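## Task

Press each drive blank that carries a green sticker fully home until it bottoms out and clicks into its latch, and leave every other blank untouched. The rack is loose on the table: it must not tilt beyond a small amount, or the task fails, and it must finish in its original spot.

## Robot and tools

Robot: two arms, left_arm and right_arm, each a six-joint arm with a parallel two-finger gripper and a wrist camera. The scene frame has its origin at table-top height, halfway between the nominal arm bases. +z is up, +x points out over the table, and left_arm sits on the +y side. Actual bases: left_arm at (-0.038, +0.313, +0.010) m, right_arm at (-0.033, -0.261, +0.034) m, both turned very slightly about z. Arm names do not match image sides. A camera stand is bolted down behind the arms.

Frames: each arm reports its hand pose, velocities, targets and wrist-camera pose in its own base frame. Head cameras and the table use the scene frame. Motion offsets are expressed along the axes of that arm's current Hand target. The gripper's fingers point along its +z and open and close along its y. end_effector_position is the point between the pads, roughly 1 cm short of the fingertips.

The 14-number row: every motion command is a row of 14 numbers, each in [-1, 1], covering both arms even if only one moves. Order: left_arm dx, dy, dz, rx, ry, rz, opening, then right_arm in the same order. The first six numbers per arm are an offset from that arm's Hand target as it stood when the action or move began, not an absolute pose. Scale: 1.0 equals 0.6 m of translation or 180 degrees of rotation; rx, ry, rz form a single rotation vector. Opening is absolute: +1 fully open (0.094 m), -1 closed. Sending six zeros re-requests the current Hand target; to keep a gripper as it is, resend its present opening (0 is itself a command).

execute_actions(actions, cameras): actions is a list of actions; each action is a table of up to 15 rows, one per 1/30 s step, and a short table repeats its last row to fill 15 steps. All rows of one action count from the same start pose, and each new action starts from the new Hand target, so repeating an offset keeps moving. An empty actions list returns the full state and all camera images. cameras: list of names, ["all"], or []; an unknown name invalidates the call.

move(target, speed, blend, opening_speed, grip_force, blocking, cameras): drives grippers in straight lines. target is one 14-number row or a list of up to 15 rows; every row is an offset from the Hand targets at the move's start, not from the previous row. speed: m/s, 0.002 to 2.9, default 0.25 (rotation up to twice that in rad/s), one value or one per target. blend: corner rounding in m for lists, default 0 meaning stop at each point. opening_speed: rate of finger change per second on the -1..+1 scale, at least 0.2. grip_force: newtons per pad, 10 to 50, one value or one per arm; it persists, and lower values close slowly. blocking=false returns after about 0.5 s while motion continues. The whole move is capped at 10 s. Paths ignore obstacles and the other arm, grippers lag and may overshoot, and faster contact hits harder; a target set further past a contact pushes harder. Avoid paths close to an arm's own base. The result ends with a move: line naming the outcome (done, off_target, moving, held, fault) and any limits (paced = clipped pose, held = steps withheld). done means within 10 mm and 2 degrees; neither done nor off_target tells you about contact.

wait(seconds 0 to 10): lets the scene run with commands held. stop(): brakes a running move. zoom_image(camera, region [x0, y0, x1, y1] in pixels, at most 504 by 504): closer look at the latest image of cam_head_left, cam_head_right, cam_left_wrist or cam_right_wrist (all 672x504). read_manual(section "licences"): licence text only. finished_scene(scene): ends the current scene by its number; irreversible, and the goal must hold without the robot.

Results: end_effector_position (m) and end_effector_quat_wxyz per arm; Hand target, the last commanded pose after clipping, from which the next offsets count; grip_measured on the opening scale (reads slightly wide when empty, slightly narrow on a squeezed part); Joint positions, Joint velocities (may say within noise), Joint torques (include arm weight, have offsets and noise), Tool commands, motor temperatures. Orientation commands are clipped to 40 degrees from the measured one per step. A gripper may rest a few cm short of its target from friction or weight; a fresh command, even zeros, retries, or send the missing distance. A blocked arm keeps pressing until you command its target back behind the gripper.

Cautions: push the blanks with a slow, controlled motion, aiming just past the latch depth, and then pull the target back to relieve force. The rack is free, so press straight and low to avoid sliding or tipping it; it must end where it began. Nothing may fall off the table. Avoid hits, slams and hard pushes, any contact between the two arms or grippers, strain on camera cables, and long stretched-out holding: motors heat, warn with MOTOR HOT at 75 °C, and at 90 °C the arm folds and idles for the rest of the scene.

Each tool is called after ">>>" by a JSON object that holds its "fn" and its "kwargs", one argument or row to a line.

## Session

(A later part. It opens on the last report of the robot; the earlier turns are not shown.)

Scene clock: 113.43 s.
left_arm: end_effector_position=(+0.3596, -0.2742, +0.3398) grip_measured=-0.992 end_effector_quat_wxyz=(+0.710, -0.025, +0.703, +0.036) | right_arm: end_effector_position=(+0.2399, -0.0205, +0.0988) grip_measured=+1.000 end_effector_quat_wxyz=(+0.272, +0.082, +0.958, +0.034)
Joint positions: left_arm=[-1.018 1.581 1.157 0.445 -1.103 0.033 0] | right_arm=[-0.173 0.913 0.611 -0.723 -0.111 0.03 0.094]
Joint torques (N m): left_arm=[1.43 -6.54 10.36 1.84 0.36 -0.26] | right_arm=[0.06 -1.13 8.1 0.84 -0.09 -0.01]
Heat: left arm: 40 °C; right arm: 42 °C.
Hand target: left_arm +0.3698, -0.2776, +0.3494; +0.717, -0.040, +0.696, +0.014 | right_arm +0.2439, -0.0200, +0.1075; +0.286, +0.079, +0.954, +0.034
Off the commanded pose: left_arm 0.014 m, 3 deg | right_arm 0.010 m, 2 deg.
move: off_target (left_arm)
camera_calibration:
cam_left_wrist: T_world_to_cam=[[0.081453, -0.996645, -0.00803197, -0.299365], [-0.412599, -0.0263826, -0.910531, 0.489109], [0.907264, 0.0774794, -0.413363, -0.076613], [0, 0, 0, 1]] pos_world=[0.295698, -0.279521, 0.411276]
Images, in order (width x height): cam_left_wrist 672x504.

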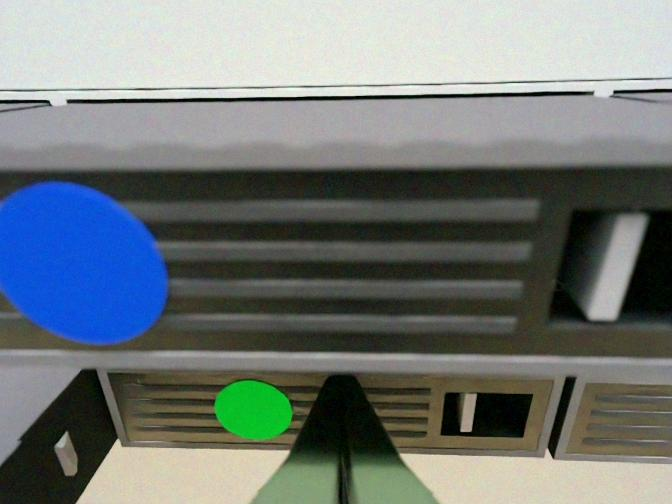

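>>> {"fn": "move", "kwargs": {
  "target": [0.001, -0.0006, 0.0084, 0, 0, 0, -1, 0, 0, 0, 0, 0, 0, 1],
  "speed": 0.02,
  "cameras": ["cam_left_wrist", "cam_head_right"]
}}

Scene clock: 115.77 s.
left_arm: end_effector_position=(+0.3600, -0.2745, +0.3397) grip_measured=-0.992 end_effector_quat_wxyz=(+0.710, -0.026, +0.703, +0.036) | right_arm: end_effector_position=(+0.2399, -0.0205, +0.0988) grip_measured=+1.000 end_effector_quat_wxyz=(+0.272, +0.082, +0.958, +0.034)
Joint positions: left_arm=[-1.018 1.584 1.16 0.445 -1.106 0.032 0] | right_arm=[-0.173 0.913 0.611 -0.723 -0.111 0.03 0.094]
Joint torques (N m): left_arm=[2.03 -5.89 10.69 1.87 0.52 -0.21] | right_arm=[0.08 -1.18 8.09 0.85 -0.08 -0.01]
Heat: left arm: 40 °C; right arm: 42 °C.
Hand target: left_arm +0.3749, -0.2776, +0.3489; +0.717, -0.039, +0.696, +0.014 | right_arm +0.2439, -0.0200, +0.1075; +0.286, +0.079, +0.954, +0.034
Off the commanded pose: left_arm 0.018 m, 3 deg | right_arm 0.010 m, 2 deg.
move: off_target (left_arm)
camera_calibration:
cam_left_wrist: T_world_to_cam=[[0.0837084, -0.996464, -0.00719205, -0.300755], [-0.412481, -0.0280788, -0.910533, 0.488665], [0.907112, 0.0791859, -0.413373, -0.0764607], [0, 0, 0, 1]] pos_world=[0.296099, -0.279916, 0.411176]
Images, in order (width x height): cam_head_right 672x504, cam_left_wrist 672x504.

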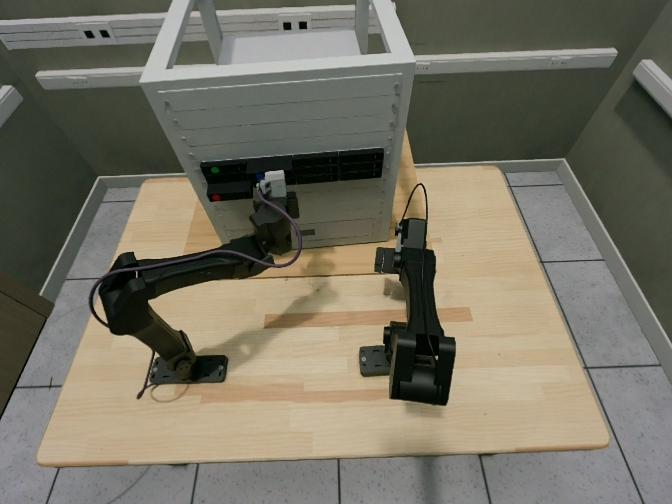

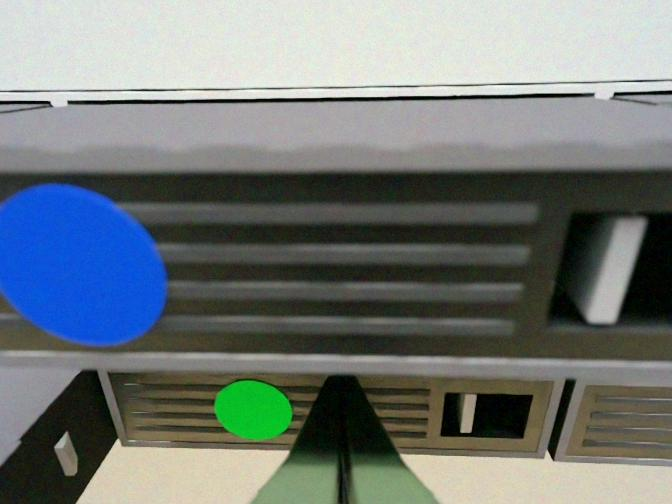

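>>> {"fn": "zoom_image", "kwargs": {
  "camera": "cam_left_wrist",
  "region": [420, 350, 672, 480]
}}

Scaled by 2.000.

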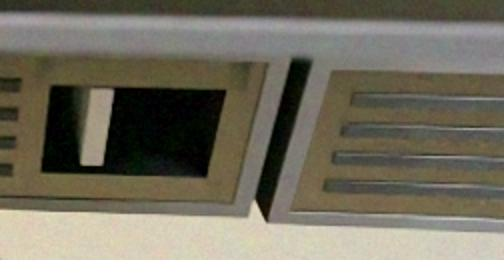

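>>> {"fn": "move", "kwargs": {
  "target": [-0.001, 0.0006, -0.1, 0, 0, 0, -1, 0, 0, 0, 0, 0, 0, 1],
  "speed": 0.06,
  "cameras": ["cam_left_wrist"]
}}

Scene clock: 120.97 s.
left_arm: end_effector_position=(+0.3187, -0.2927, +0.3297) grip_measured=-0.992 end_effector_quat_wxyz=(+0.706, -0.009, +0.707, +0.032) | right_arm: end_effector_position=(+0.2399, -0.0205, +0.0988) grip_measured=+1.000 end_effector_quat_wxyz=(+0.272, +0.082, +0.958, +0.034)
Joint positions: left_arm=[-1.145 1.558 1.106 0.451 -1.204 0.032 0] | right_arm=[-0.173 0.913 0.611 -0.723 -0.111 0.03 0.094]
Joint torques (N m): left_arm=[-0.35 -11.85 6.71 2.02 -0.13 0.03] | right_arm=[0.03 -1.18 8.2 0.85 -0.08 0]
Heat: left arm: 40 °C; right arm: 42 °C.
Hand target: left_arm +0.3151, -0.2819, +0.3479; +0.717, -0.039, +0.696, +0.014 | right_arm +0.2439, -0.0200, +0.1075; +0.286, +0.079, +0.954, +0.034
Off the commanded pose: left_arm 0.021 m, 4 deg | right_arm 0.010 m, 2 deg.
move: off_target (left_arm)
camera_calibration:
cam_left_wrist: T_world_to_cam=[[0.0547324, -0.99816, -0.0261076, -0.300612], [-0.422709, 0.000525511, -0.906266, 0.4722], [0.904611, 0.060638, -0.421902, -0.0434766], [0, 0, 0, 1]] pos_world=[0.255386, -0.297671, 0.401747]
Images, in order (width x height): cam_left_wrist 672x504.

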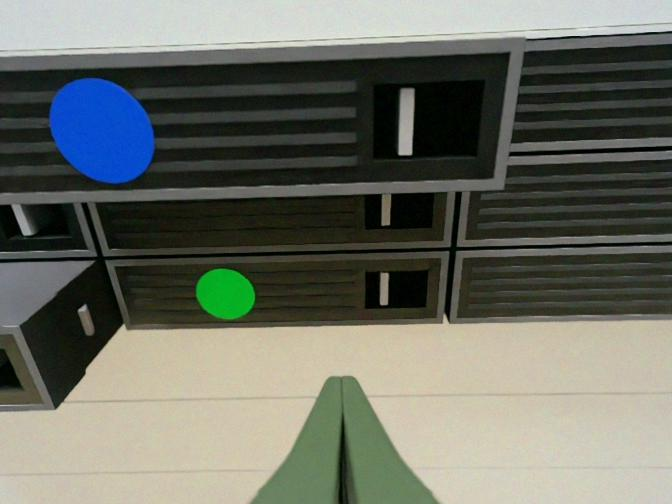

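>>> {"fn": "zoom_image", "kwargs": {
  "camera": "cam_left_wrist",
  "region": [350, 180, 550, 340]
}}

>>> {"fn": "zoom_image", "kwargs": {
  "camera": "cam_left_wrist",
  "region": [60, 180, 260, 340]
}}

Scaled by 2.520.

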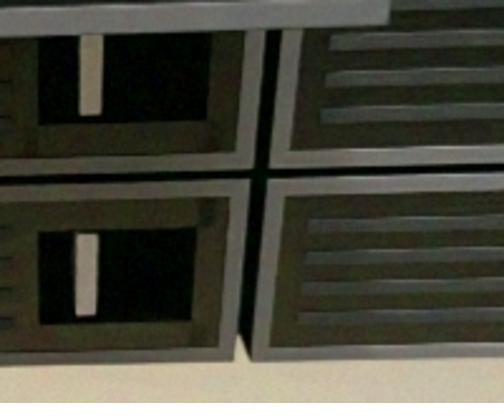

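Scaled by 2.520.

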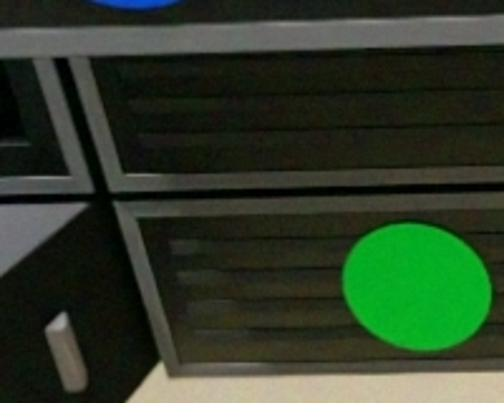

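>>> {"fn": "move", "kwargs": {
  "target": [
    [0, 0, -0.0667, 0, 0, 0, -1, 0, 0, 0, 0, 0, 0, 1],
    [-0.0637, 0.3193, -0.09, 0, 0, 0, -1, -0.2077, 0.3010, -0.2818, -0.0283, -0.3136, -0.0570, -1]
  ],
  "speed": 0.2,
  "blend": [0.02, 0],
  "cameras": ["all"]
}}

Scene clock: 136.90 s.
left_arm: end_effector_position=(+0.2457, -0.0912, +0.3784) grip_measured=-0.992 end_effector_quat_wxyz=(+0.720, -0.048, +0.692, +0.019) | right_arm: end_effector_position=(+0.2760, +0.1377, +0.3208) grip_measured=-0.978 end_effector_quat_wxyz=(+0.694, -0.027, +0.719, +0.004)
Joint positions: left_arm=[-1.03 0.694 0.767 0.015 -1.124 0.037 0] | right_arm=[0.929 0.82 0.657 0.106 0.885 0.012 0.001]
Joint torques (N m): left_arm=[0.43 -0.23 7.65 1.15 0.28 -0.17] | right_arm=[-0.28 -0.08 8.58 1.55 0.11 -0.11]
Heat: left arm: 39 °C; right arm: 42 °C.
Hand target: left_arm +0.2457, -0.0937, +0.3774; +0.717, -0.040, +0.696, +0.014 | right_arm +0.2772, +0.1333, +0.3358; +0.707, -0.009, +0.707, +0.009
Off the commanded pose: left_arm 0.003 m, 1 deg | right_arm 0.016 m, 3 deg.
move: off_target (right_arm); target 2's new opening was sent with right_arm's hand 0.016 m and 3 deg from that target
camera_calibration:
cam_left_wrist: T_world_to_cam=[[0.0894955, -0.994794, 0.0487341, -0.130714], [-0.381221, -0.0794183, -0.921067, 0.473496], [0.920142, 0.0638528, -0.386344, 0.0139047], [0, 0, 0, 1]] pos_world=[0.179411, -0.0933175, 0.447864]
cam_right_wrist: T_world_to_cam=[[0.0385908, -0.997737, 0.0550635, 0.107584], [-0.447549, -0.0665264, -0.891781, 0.456558], [0.893426, 0.00977096, -0.449104, -0.00987958], [0, 0, 0, 1]] pos_world=[0.209007, 0.137811, 0.396789]

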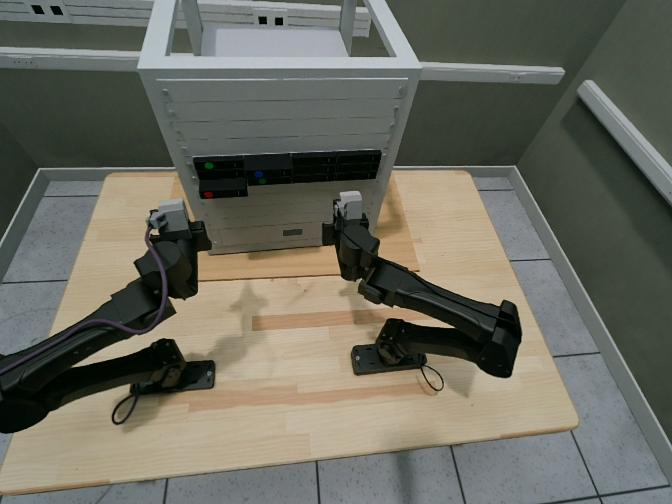

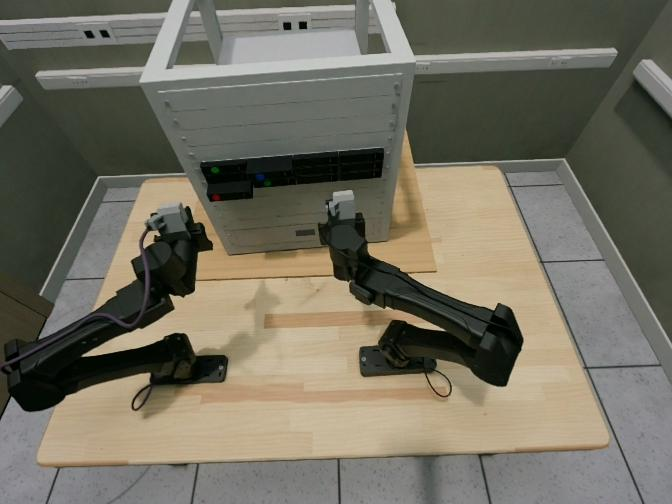

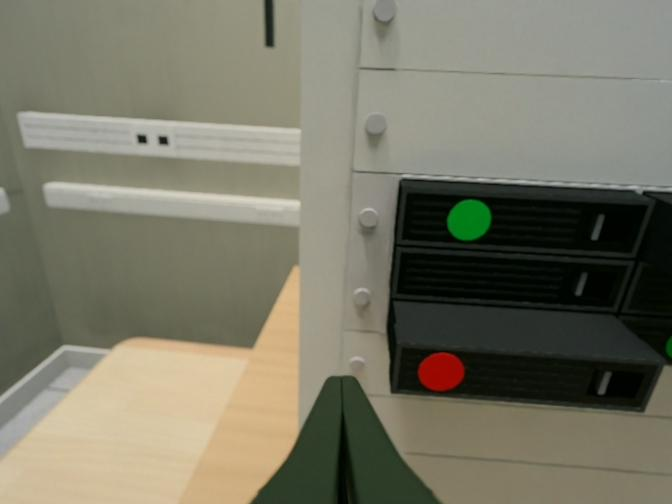

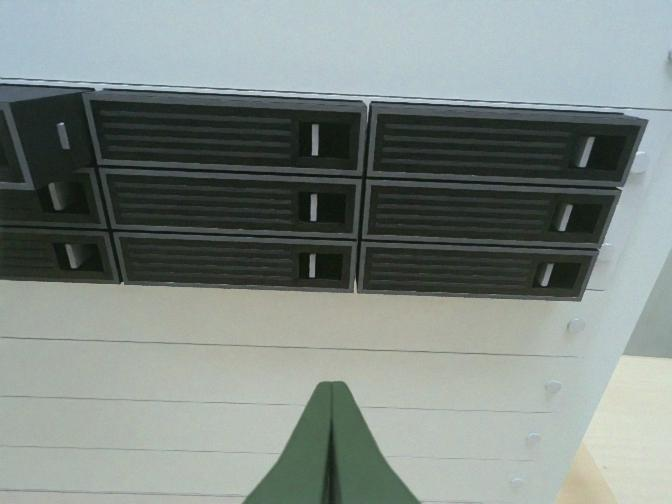

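>>> {"fn": "finished_scene", "kwargs": {
  "scene": 1
}}

The scene is finished: the task was done.


## Next scene

Press each drive blank that carries a red sticker fully home until it bottoms out and clicks into its latch, and leave every other blank untouched. The rack is loose on the table: it must not tilt beyond a small amount, or the task fails, and it must finish in its original spot.

>>> {"fn": "execute_actions", "kwargs": {
  "actions": [],
  "cameras": ["cam_head_left", "cam_head_right"]
}}

>>> {"fn": "zoom_image", "kwargs": {
  "camera": "cam_head_right",
  "region": [180, 130, 400, 270]
}}

Scene clock: 0.00 s.
left_arm: end_effector_position=(+0.2882, -0.1685, +0.2324) grip_measured=+1.000 end_effector_quat_wxyz=(+0.497, +0.013, +0.832, -0.245) | right_arm: end_effector_position=(+0.2984, +0.1112, +0.2237) grip_measured=+1.000 end_effector_quat_wxyz=(+0.547, +0.131, +0.756, +0.333)
Joint positions: left_arm=[-0.591 0.877 0.668 -0.19 -0.11 -0.488 0.094] | right_arm=[0.326 0.715 0.383 0.153 -0.049 0.709 0.094]
Joint velocities: within noise
Joint torques (N m): no reading
Motor temperatures (°C): left_arm=[31 32 33 29 33 30 32] | right_arm=[31 34 36 32 30 31 32]
Heat: left arm: 33 °C; right arm: 36 °C.
Hand target: left_arm +0.2889, -0.1667, +0.2427; +0.507, +0.010, +0.825, -0.248 | right_arm +0.2980, +0.1125, +0.2361; +0.558, +0.126, +0.747, +0.339
Tool commands: left_gripper/opening=+1.0 right_gripper/opening=+1.0
Images, in order (width x height): cam_head_left 672x504, cam_head_right 672x504.

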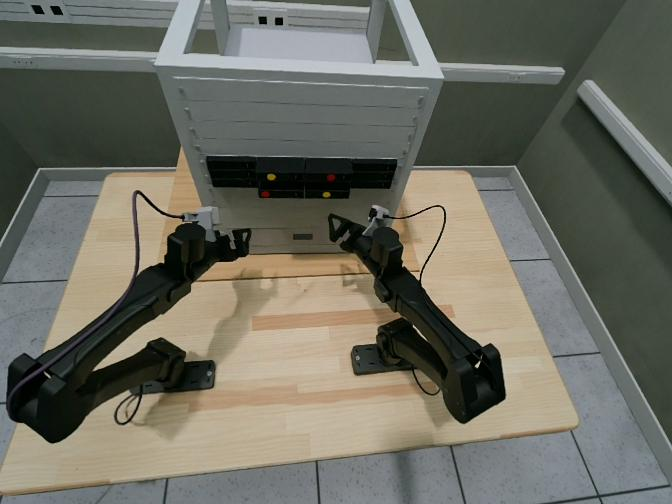

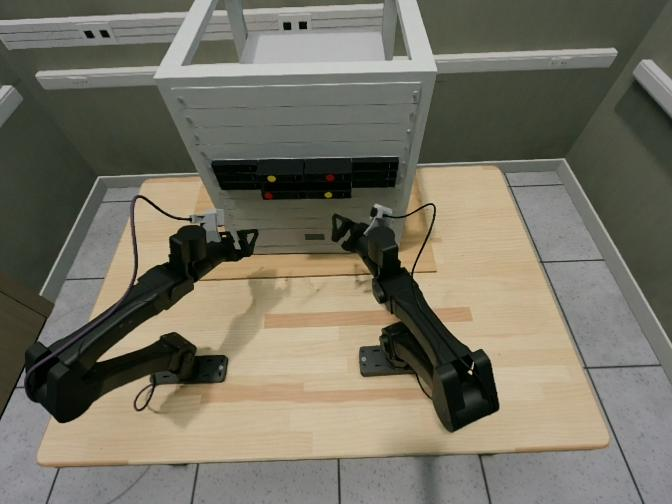

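Scaled by 2.291.

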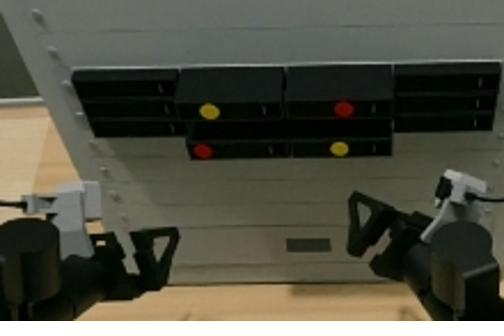

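>>> {"fn": "move", "kwargs": {
  "target": [-0.0267, 0.1765, -0.1325, 0, 0, 0, 1, -0.1270, 0.2340, -0.0683, 0.0983, -0.0872, -0.2147, -1],
  "speed": 0.2,
  "cameras": ["cam_right_wrist"]
}}

Scene clock: 15.23 s.
left_arm: end_effector_position=(+0.2618, -0.0332, +0.2375) grip_measured=+1.000 end_effector_quat_wxyz=(+0.511, +0.000, +0.825, -0.242) | right_arm: end_effector_position=(+0.2611, +0.1614, +0.3708) grip_measured=-0.978 end_effector_quat_wxyz=(+0.694, -0.022, +0.719, -0.014)
Joint positions: left_arm=[0.331 0.645 0.638 -0.487 0.709 -0.105 0.094] | right_arm=[1.096 0.929 0.898 -0.046 1.084 0.016 0.001]
Joint torques (N m): left_arm=[0.43 0.7 9.48 1.38 0.49 0.22] | right_arm=[0.5 -0.7 9.48 1.43 0.14 -0.14]
Heat: left arm: 35 °C; right arm: 38 °C.
Hand target: left_arm +0.2589, -0.0368, +0.2428; +0.507, +0.010, +0.825, -0.248 | right_arm +0.2601, +0.1582, +0.3900; +0.707, -0.001, +0.708, +0.000
Off the commanded pose: left_arm 0.007 m, 1 deg | right_arm 0.020 m, 4 deg.
move: off_target (right_arm)
camera_calibration:
cam_right_wrist: T_world_to_cam=[[0.00726316, -0.997219, 0.074178, 0.130039], [-0.449205, -0.0695278, -0.890719, 0.496495], [0.893399, -0.0268517, -0.448461, 0.0314027], [0, 0, 0, 1]] pos_world=[0.194028, 0.165041, 0.446674]
Images, in order (width x height): cam_right_wrist 672x504.

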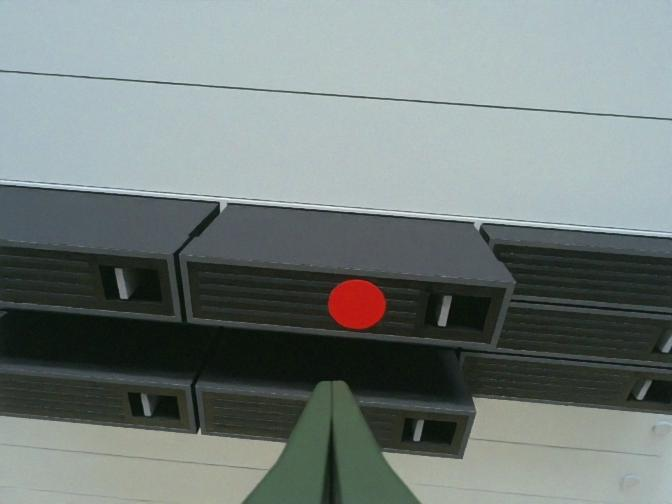

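>>> {"fn": "move", "kwargs": {
  "target": [0, 0, 0, 0, 0, 0, 1, -0.0025, -0.0063, 0.0367, 0.0233, -0.011, 0.016, -1],
  "speed": 0.08,
  "cameras": ["cam_right_wrist"]
}}

Scene clock: 19.90 s.
left_arm: end_effector_position=(+0.2618, -0.0333, +0.2375) grip_measured=+1.000 end_effector_quat_wxyz=(+0.511, +0.000, +0.825, -0.242) | right_arm: end_effector_position=(+0.2823, +0.1572, +0.3767) grip_measured=-0.978 end_effector_quat_wxyz=(+0.708, +0.026, +0.705, -0.019)
Joint positions: left_arm=[0.331 0.645 0.638 -0.488 0.709 -0.105 0.094] | right_arm=[1.021 0.999 0.898 0.108 1.085 0.004 0.001]
Joint torques (N m): left_arm=[0.17 0.81 9.51 1.37 0.45 0.2] | right_arm=[-0.51 -1.37 8.61 1.38 0.01 -0.1]
Heat: left arm: 35 °C; right arm: 38 °C.
Hand target: left_arm +0.2589, -0.0368, +0.2428; +0.507, +0.010, +0.825, -0.248 | right_arm +0.2821, +0.1544, +0.3915; +0.718, +0.043, +0.695, -0.008
Off the commanded pose: left_arm 0.007 m, 1 deg | right_arm 0.015 m, 3 deg.
move: off_target (right_arm)
camera_calibration:
cam_right_wrist: T_world_to_cam=[[-0.0700764, -0.99745, 0.0135067, 0.170033], [-0.414755, 0.0168193, -0.909778, 0.494914], [0.907231, -0.0693559, -0.414876, 0.00506673], [0, 0, 0, 1]] pos_world=[0.212586, 0.161627, 0.450067]
Images, in order (width x height): cam_right_wrist 672x504.

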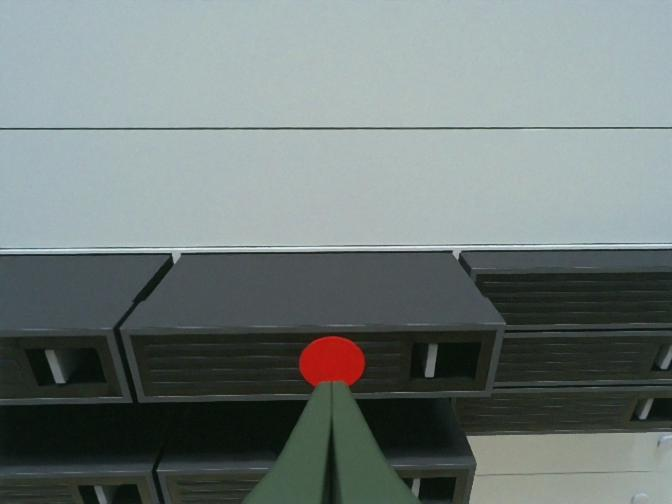

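>>> {"fn": "move", "kwargs": {
  "target": [
    [0, 0, 0, 0, 0, 0, 1, 0.0031, 0.0093, 0.0043, 0, 0, 0, -1],
    [0, 0, 0, 0, 0, 0, 1, 0.0060, 0.0098, 0.0993, 0, 0, 0, -1]
  ],
  "speed": [0.05, 0.045],
  "blend": [0.002, 0],
  "cameras": ["cam_right_wrist"]
}}

Scene clock: 32.87 s.
left_arm: end_effector_position=(+0.2618, -0.0333, +0.2375) grip_measured=+1.000 end_effector_quat_wxyz=(+0.511, +0.000, +0.825, -0.242) | right_arm: end_effector_position=(+0.3369, +0.1561, +0.3652) grip_measured=-0.978 end_effector_quat_wxyz=(+0.700, +0.022, +0.713, -0.035)
Joint positions: left_arm=[0.331 0.645 0.638 -0.488 0.709 -0.105 0.094] | right_arm=[0.823 1.14 0.947 0.164 0.904 0.004 0.001]
Joint torques (N m): left_arm=[0.27 0.68 9.51 1.37 0.46 0.23] | right_arm=[-1.01 -1.99 10.76 1.56 -0.29 0.09]
Motor temperatures (°C): left_arm=[31 32 36 32 33 30 32] | right_arm=[30 34 39 37 30 31 34]
Heat: left arm: 36 °C; right arm: 39 °C.
Hand target: left_arm +0.2589, -0.0368, +0.2428; +0.507, +0.010, +0.825, -0.248 | right_arm +0.3420, +0.1561, +0.3901; +0.718, +0.043, +0.695, -0.008
Off the commanded pose: left_arm 0.007 m, 1 deg | right_arm 0.025 m, 5 deg.
move: off_target (right_arm)
camera_calibration:
cam_right_wrist: T_world_to_cam=[[-0.0867078, -0.995325, 0.0425517, 0.16754], [-0.43557, -0.000538289, -0.900155, 0.513264], [0.895969, -0.0965846, -0.433487, -0.0345098], [0, 0, 0, 1]] pos_world=[0.269009, 0.1637, 0.439928]
Images, in order (width x height): cam_right_wrist 672x504.

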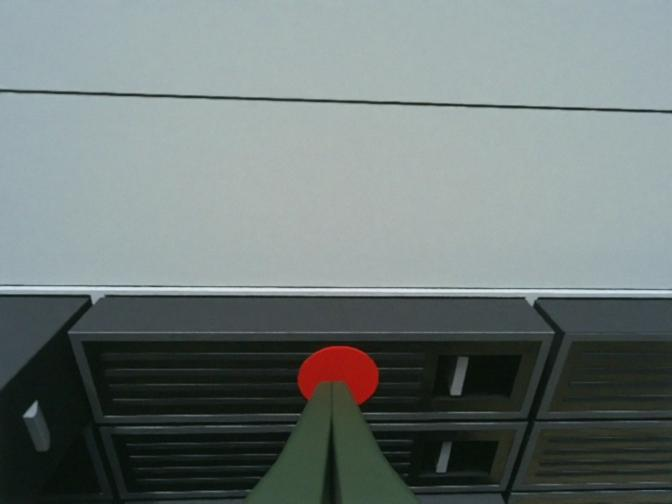

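>>> {"fn": "move", "kwargs": {
  "target": [
    [0, 0, 0, 0, 0, 0, 1, -0.0172, 0.0007, -0.0162, 0, 0, 0, -1],
    [0, 0, 0, 0, 0, 0, 1, -0.0178, 0.0012, 0.0138, 0, 0, 0, -1]
  ],
  "speed": 0.04,
  "cameras": ["cam_right_wrist"]
}}

Scene clock: 38.47 s.
left_arm: end_effector_position=(+0.2618, -0.0333, +0.2375) grip_measured=+1.000 end_effector_quat_wxyz=(+0.511, +0.000, +0.825, -0.242) | right_arm: end_effector_position=(+0.3373, +0.1572, +0.3821) grip_measured=-0.978 end_effector_quat_wxyz=(+0.709, +0.031, +0.705, -0.024)
Joint positions: left_arm=[0.331 0.645 0.638 -0.488 0.709 -0.105 0.094] | right_arm=[0.823 1.145 0.99 0.163 0.9 0.004 0.001]
Joint torques (N m): left_arm=[0.39 0.49 9.61 1.34 0.44 0.18] | right_arm=[-2.85 -0.46 11.97 1.24 -0.5 0.08]
Heat: left arm: 36 °C; right arm: 40 °C.
Hand target: left_arm +0.2589, -0.0368, +0.2428; +0.507, +0.010, +0.825, -0.248 | right_arm +0.3500, +0.1557, +0.4011; +0.718, +0.043, +0.695, -0.008
Off the commanded pose: left_arm 0.007 m, 1 deg | right_arm 0.023 m, 3 deg.
move: off_target (right_arm)
camera_calibration:
cam_right_wrist: T_world_to_cam=[[-0.0836172, -0.99641, 0.0132458, 0.178333], [-0.412798, 0.022537, -0.910544, 0.521294], [0.906976, -0.081605, -0.4132, -0.0412357], [0, 0, 0, 1]] pos_world=[0.2675, 0.16258, 0.45526]
Images, in order (width x height): cam_right_wrist 672x504.

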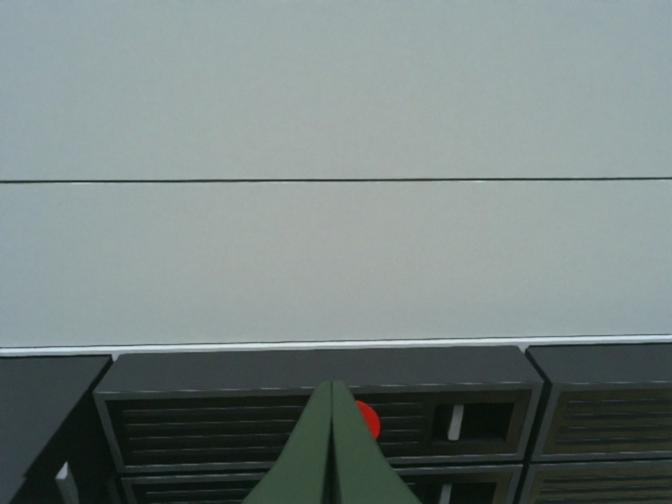

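>>> {"fn": "move", "kwargs": {
  "target": [
    [0, 0, 0, 0, 0, 0, 1, 0.0047, -0.0022, -0.1172, 0, 0, 0, -1],
    [0, 0, 0, 0, 0, 0, 1, 0.1190, 0.1767, -0.1220, 0, 0, 0, -1]
  ],
  "speed": 0.15,
  "blend": [0.02, 0],
  "cameras": ["cam_right_wrist"]
}}

Scene clock: 45.10 s.
left_arm: end_effector_position=(+0.2618, -0.0333, +0.2375) grip_measured=+1.000 end_effector_quat_wxyz=(+0.511, +0.000, +0.825, -0.242) | right_arm: end_effector_position=(+0.2868, +0.2702, +0.3190) grip_measured=-0.978 end_effector_quat_wxyz=(+0.711, +0.023, +0.702, -0.021)
Joint positions: left_arm=[0.331 0.645 0.638 -0.488 0.709 -0.105 0.094] | right_arm=[1.205 1.447 0.94 0.548 1.267 -0.034 0.001]
Joint torques (N m): left_arm=[0.43 0.49 9.62 1.36 0.43 0.23] | right_arm=[0.23 -5.15 8.96 1.3 0.03 -0.1]
Heat: left arm: 37 °C; right arm: 41 °C.
Hand target: left_arm +0.2589, -0.0368, +0.2428; +0.507, +0.010, +0.825, -0.248 | right_arm +0.2870, +0.2701, +0.3329; +0.718, +0.043, +0.695, -0.008
Off the commanded pose: left_arm 0.007 m, 1 deg | right_arm 0.014 m, 3 deg.
move: off_target (right_arm)
camera_calibration:
cam_right_wrist: T_world_to_cam=[[-0.0686678, -0.997461, 0.0188895, 0.281689], [-0.407063, 0.0107268, -0.913337, 0.442953], [0.910815, -0.0704061, -0.406766, -0.0184787], [0, 0, 0, 1]] pos_world=[0.216484, 0.274921, 0.391728]
Images, in order (width x height): cam_right_wrist 672x504.

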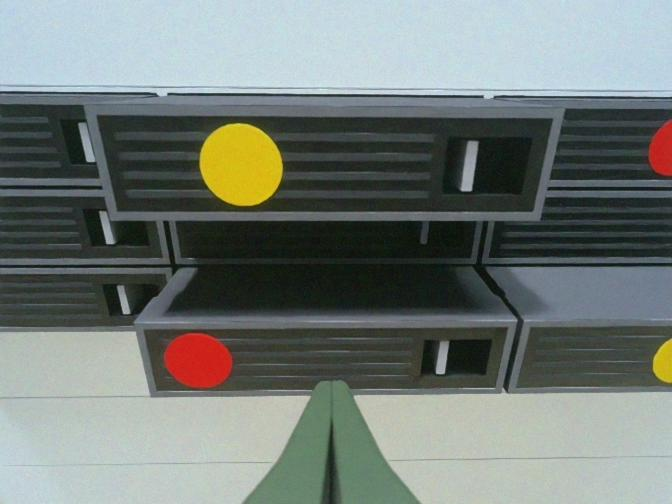

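>>> {"fn": "move", "kwargs": {
  "target": [0, 0, 0, 0, 0, 0, 1, -0.0080, 0.0043, 0.0617, 0, 0, 0, -1],
  "speed": 0.045,
  "cameras": ["cam_right_wrist"]
}}

Scene clock: 48.37 s.
left_arm: end_effector_position=(+0.2618, -0.0333, +0.2375) grip_measured=+1.000 end_effector_quat_wxyz=(+0.511, +0.000, +0.825, -0.242) | right_arm: end_effector_position=(+0.3215, +0.2648, +0.3261) grip_measured=-0.978 end_effector_quat_wxyz=(+0.714, +0.035, +0.699, -0.025)
Joint positions: left_arm=[0.331 0.645 0.638 -0.488 0.709 -0.105 0.094] | right_arm=[1.099 1.493 0.999 0.548 1.183 -0.035 0.001]
Joint torques (N m): left_arm=[0.25 0.61 9.74 1.37 0.4 0.21] | right_arm=[-0.35 -5.37 10.28 0.89 -0.19 0.08]
Heat: left arm: 37 °C; right arm: 41 °C.
Hand target: left_arm +0.2589, -0.0368, +0.2428; +0.507, +0.010, +0.825, -0.248 | right_arm +0.3239, +0.2698, +0.3390; +0.718, +0.043, +0.695, -0.008
Off the commanded pose: left_arm 0.007 m, 1 deg | right_arm 0.014 m, 2 deg.
move: off_target (right_arm)
camera_calibration:
cam_right_wrist: T_world_to_cam=[[-0.0911431, -0.995812, 0.00721938, 0.289142], [-0.398046, 0.0297846, -0.916882, 0.456807], [0.912827, -0.0864411, -0.399094, -0.0464741], [0, 0, 0, 1]] pos_world=[0.250606, 0.270308, 0.398203]
Images, in order (width x height): cam_right_wrist 672x504.

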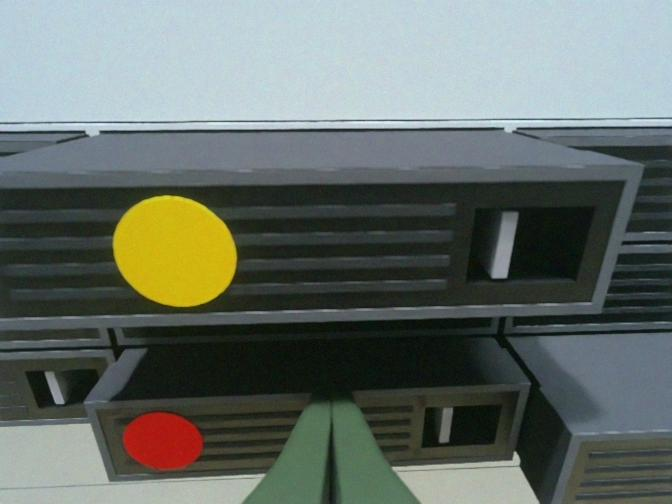

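>>> {"fn": "move", "kwargs": {
  "target": [
    [0, 0, 0, 0, 0, 0, 1, 0.0107, 0.0062, 0.0092, 0, 0, 0, -1],
    [0, 0, 0, 0, 0, 0, 1, 0.0120, 0.0067, 0.0527, 0, 0, 0, -1]
  ],
  "speed": 0.04,
  "blend": [0.002, 0],
  "cameras": ["cam_right_wrist"]
}}

Scene clock: 52.33 s.
left_arm: end_effector_position=(+0.2618, -0.0333, +0.2375) grip_measured=+1.000 end_effector_quat_wxyz=(+0.511, +0.000, +0.825, -0.242) | right_arm: end_effector_position=(+0.3424, +0.2698, +0.3166) grip_measured=-0.978 end_effector_quat_wxyz=(+0.711, +0.026, +0.703, -0.031)
Joint positions: left_arm=[0.331 0.645 0.638 -0.488 0.709 -0.105 0.094] | right_arm=[1.048 1.551 1.03 0.548 1.129 -0.03 0.001]
Joint torques (N m): left_arm=[0.57 0.62 9.55 1.37 0.45 0.22] | right_arm=[-2.09 -5.11 11.17 1.06 -0.46 0.15]
Heat: left arm: 37 °C; right arm: 41 °C.
Hand target: left_arm +0.2589, -0.0368, +0.2428; +0.507, +0.010, +0.825, -0.248 | right_arm +0.3560, +0.2718, +0.3330; +0.718, +0.043, +0.695, -0.008
Off the commanded pose: left_arm 0.007 m, 1 deg | right_arm 0.021 m, 3 deg.
move: off_target (right_arm)
camera_calibration:
cam_right_wrist: T_world_to_cam=[[-0.0869525, -0.995805, 0.0284817, 0.287915], [-0.407965, 0.00951111, -0.912948, 0.463851], [0.908848, -0.0910026, -0.40708, -0.0637439], [0, 0, 0, 1]] pos_world=[0.272203, 0.276494, 0.389322]
Images, in order (width x height): cam_right_wrist 672x504.

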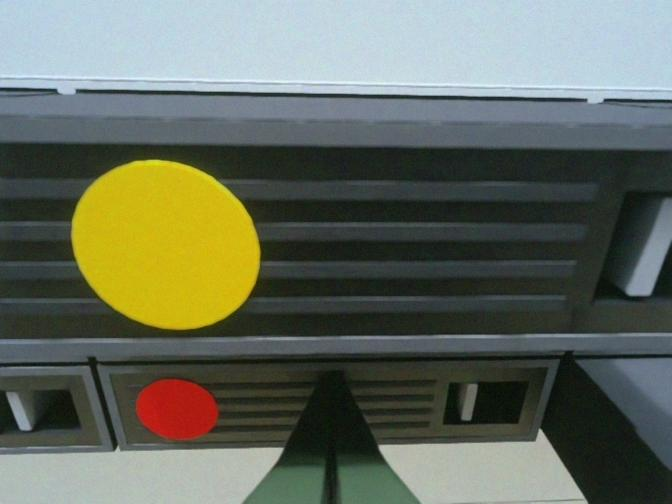

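>>> {"fn": "move", "kwargs": {
  "target": [
    [0, 0, 0, 0, 0, 0, 1, 0, 0, 0.0117, 0, 0, 0, -1],
    [0, 0, 0, 0, 0, 0, 1, 0, 0, -0.13, 0, 0, 0, -1]
  ],
  "speed": [0.03, 0.1],
  "cameras": ["cam_right_wrist", "cam_head_left"]
}}

Scene clock: 57.03 s.
left_arm: end_effector_position=(+0.2618, -0.0333, +0.2375) grip_measured=+1.000 end_effector_quat_wxyz=(+0.511, +0.000, +0.825, -0.242) | right_arm: end_effector_position=(+0.2811, +0.2862, +0.3181) grip_measured=-0.978 end_effector_quat_wxyz=(+0.712, +0.023, +0.702, -0.020)
Joint positions: left_arm=[0.331 0.645 0.638 -0.488 0.709 -0.105 0.094] | right_arm=[1.24 1.501 0.978 0.577 1.301 -0.048 0.001]
Joint torques (N m): left_arm=[0.4 0.8 9.59 1.39 0.43 0.24] | right_arm=[0.38 -8.58 6.08 1.28 0.04 -0.11]
Heat: left arm: 37 °C; right arm: 41 °C.
Hand target: left_arm +0.2589, -0.0368, +0.2428; +0.507, +0.010, +0.825, -0.248 | right_arm +0.2783, +0.2775, +0.3305; +0.718, +0.043, +0.695, -0.008
Off the commanded pose: left_arm 0.007 m, 1 deg | right_arm 0.015 m, 3 deg.
move: off_target (right_arm)
camera_calibration:
cam_right_wrist: T_world_to_cam=[[-0.0678876, -0.997524, 0.0183579, 0.297316], [-0.404739, 0.0107174, -0.914369, 0.439242], [0.911909, -0.0695045, -0.404465, -0.0137292], [0, 0, 0, 1]] pos_world=[0.210482, 0.290918, 0.390618]
Images, in order (width x height): cam_head_left 672x504, cam_right_wrist 672x504.

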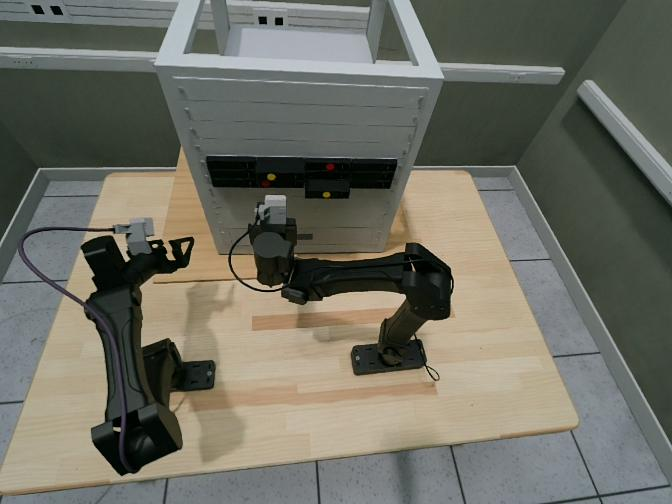

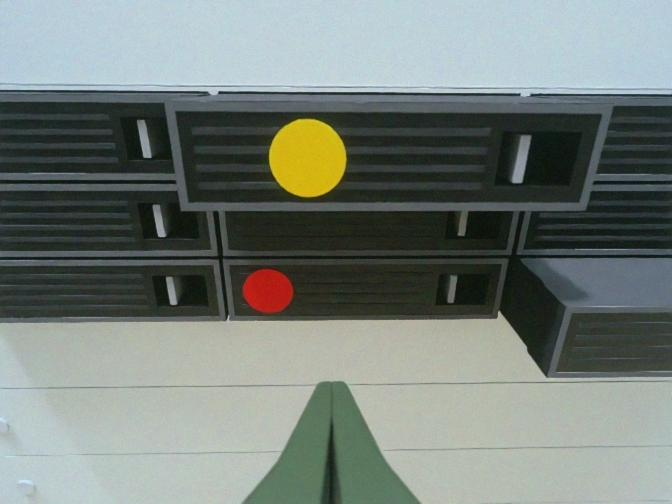

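>>> {"fn": "finished_scene", "kwargs": {
  "scene": 2
}}

The scene is finished: the task was done.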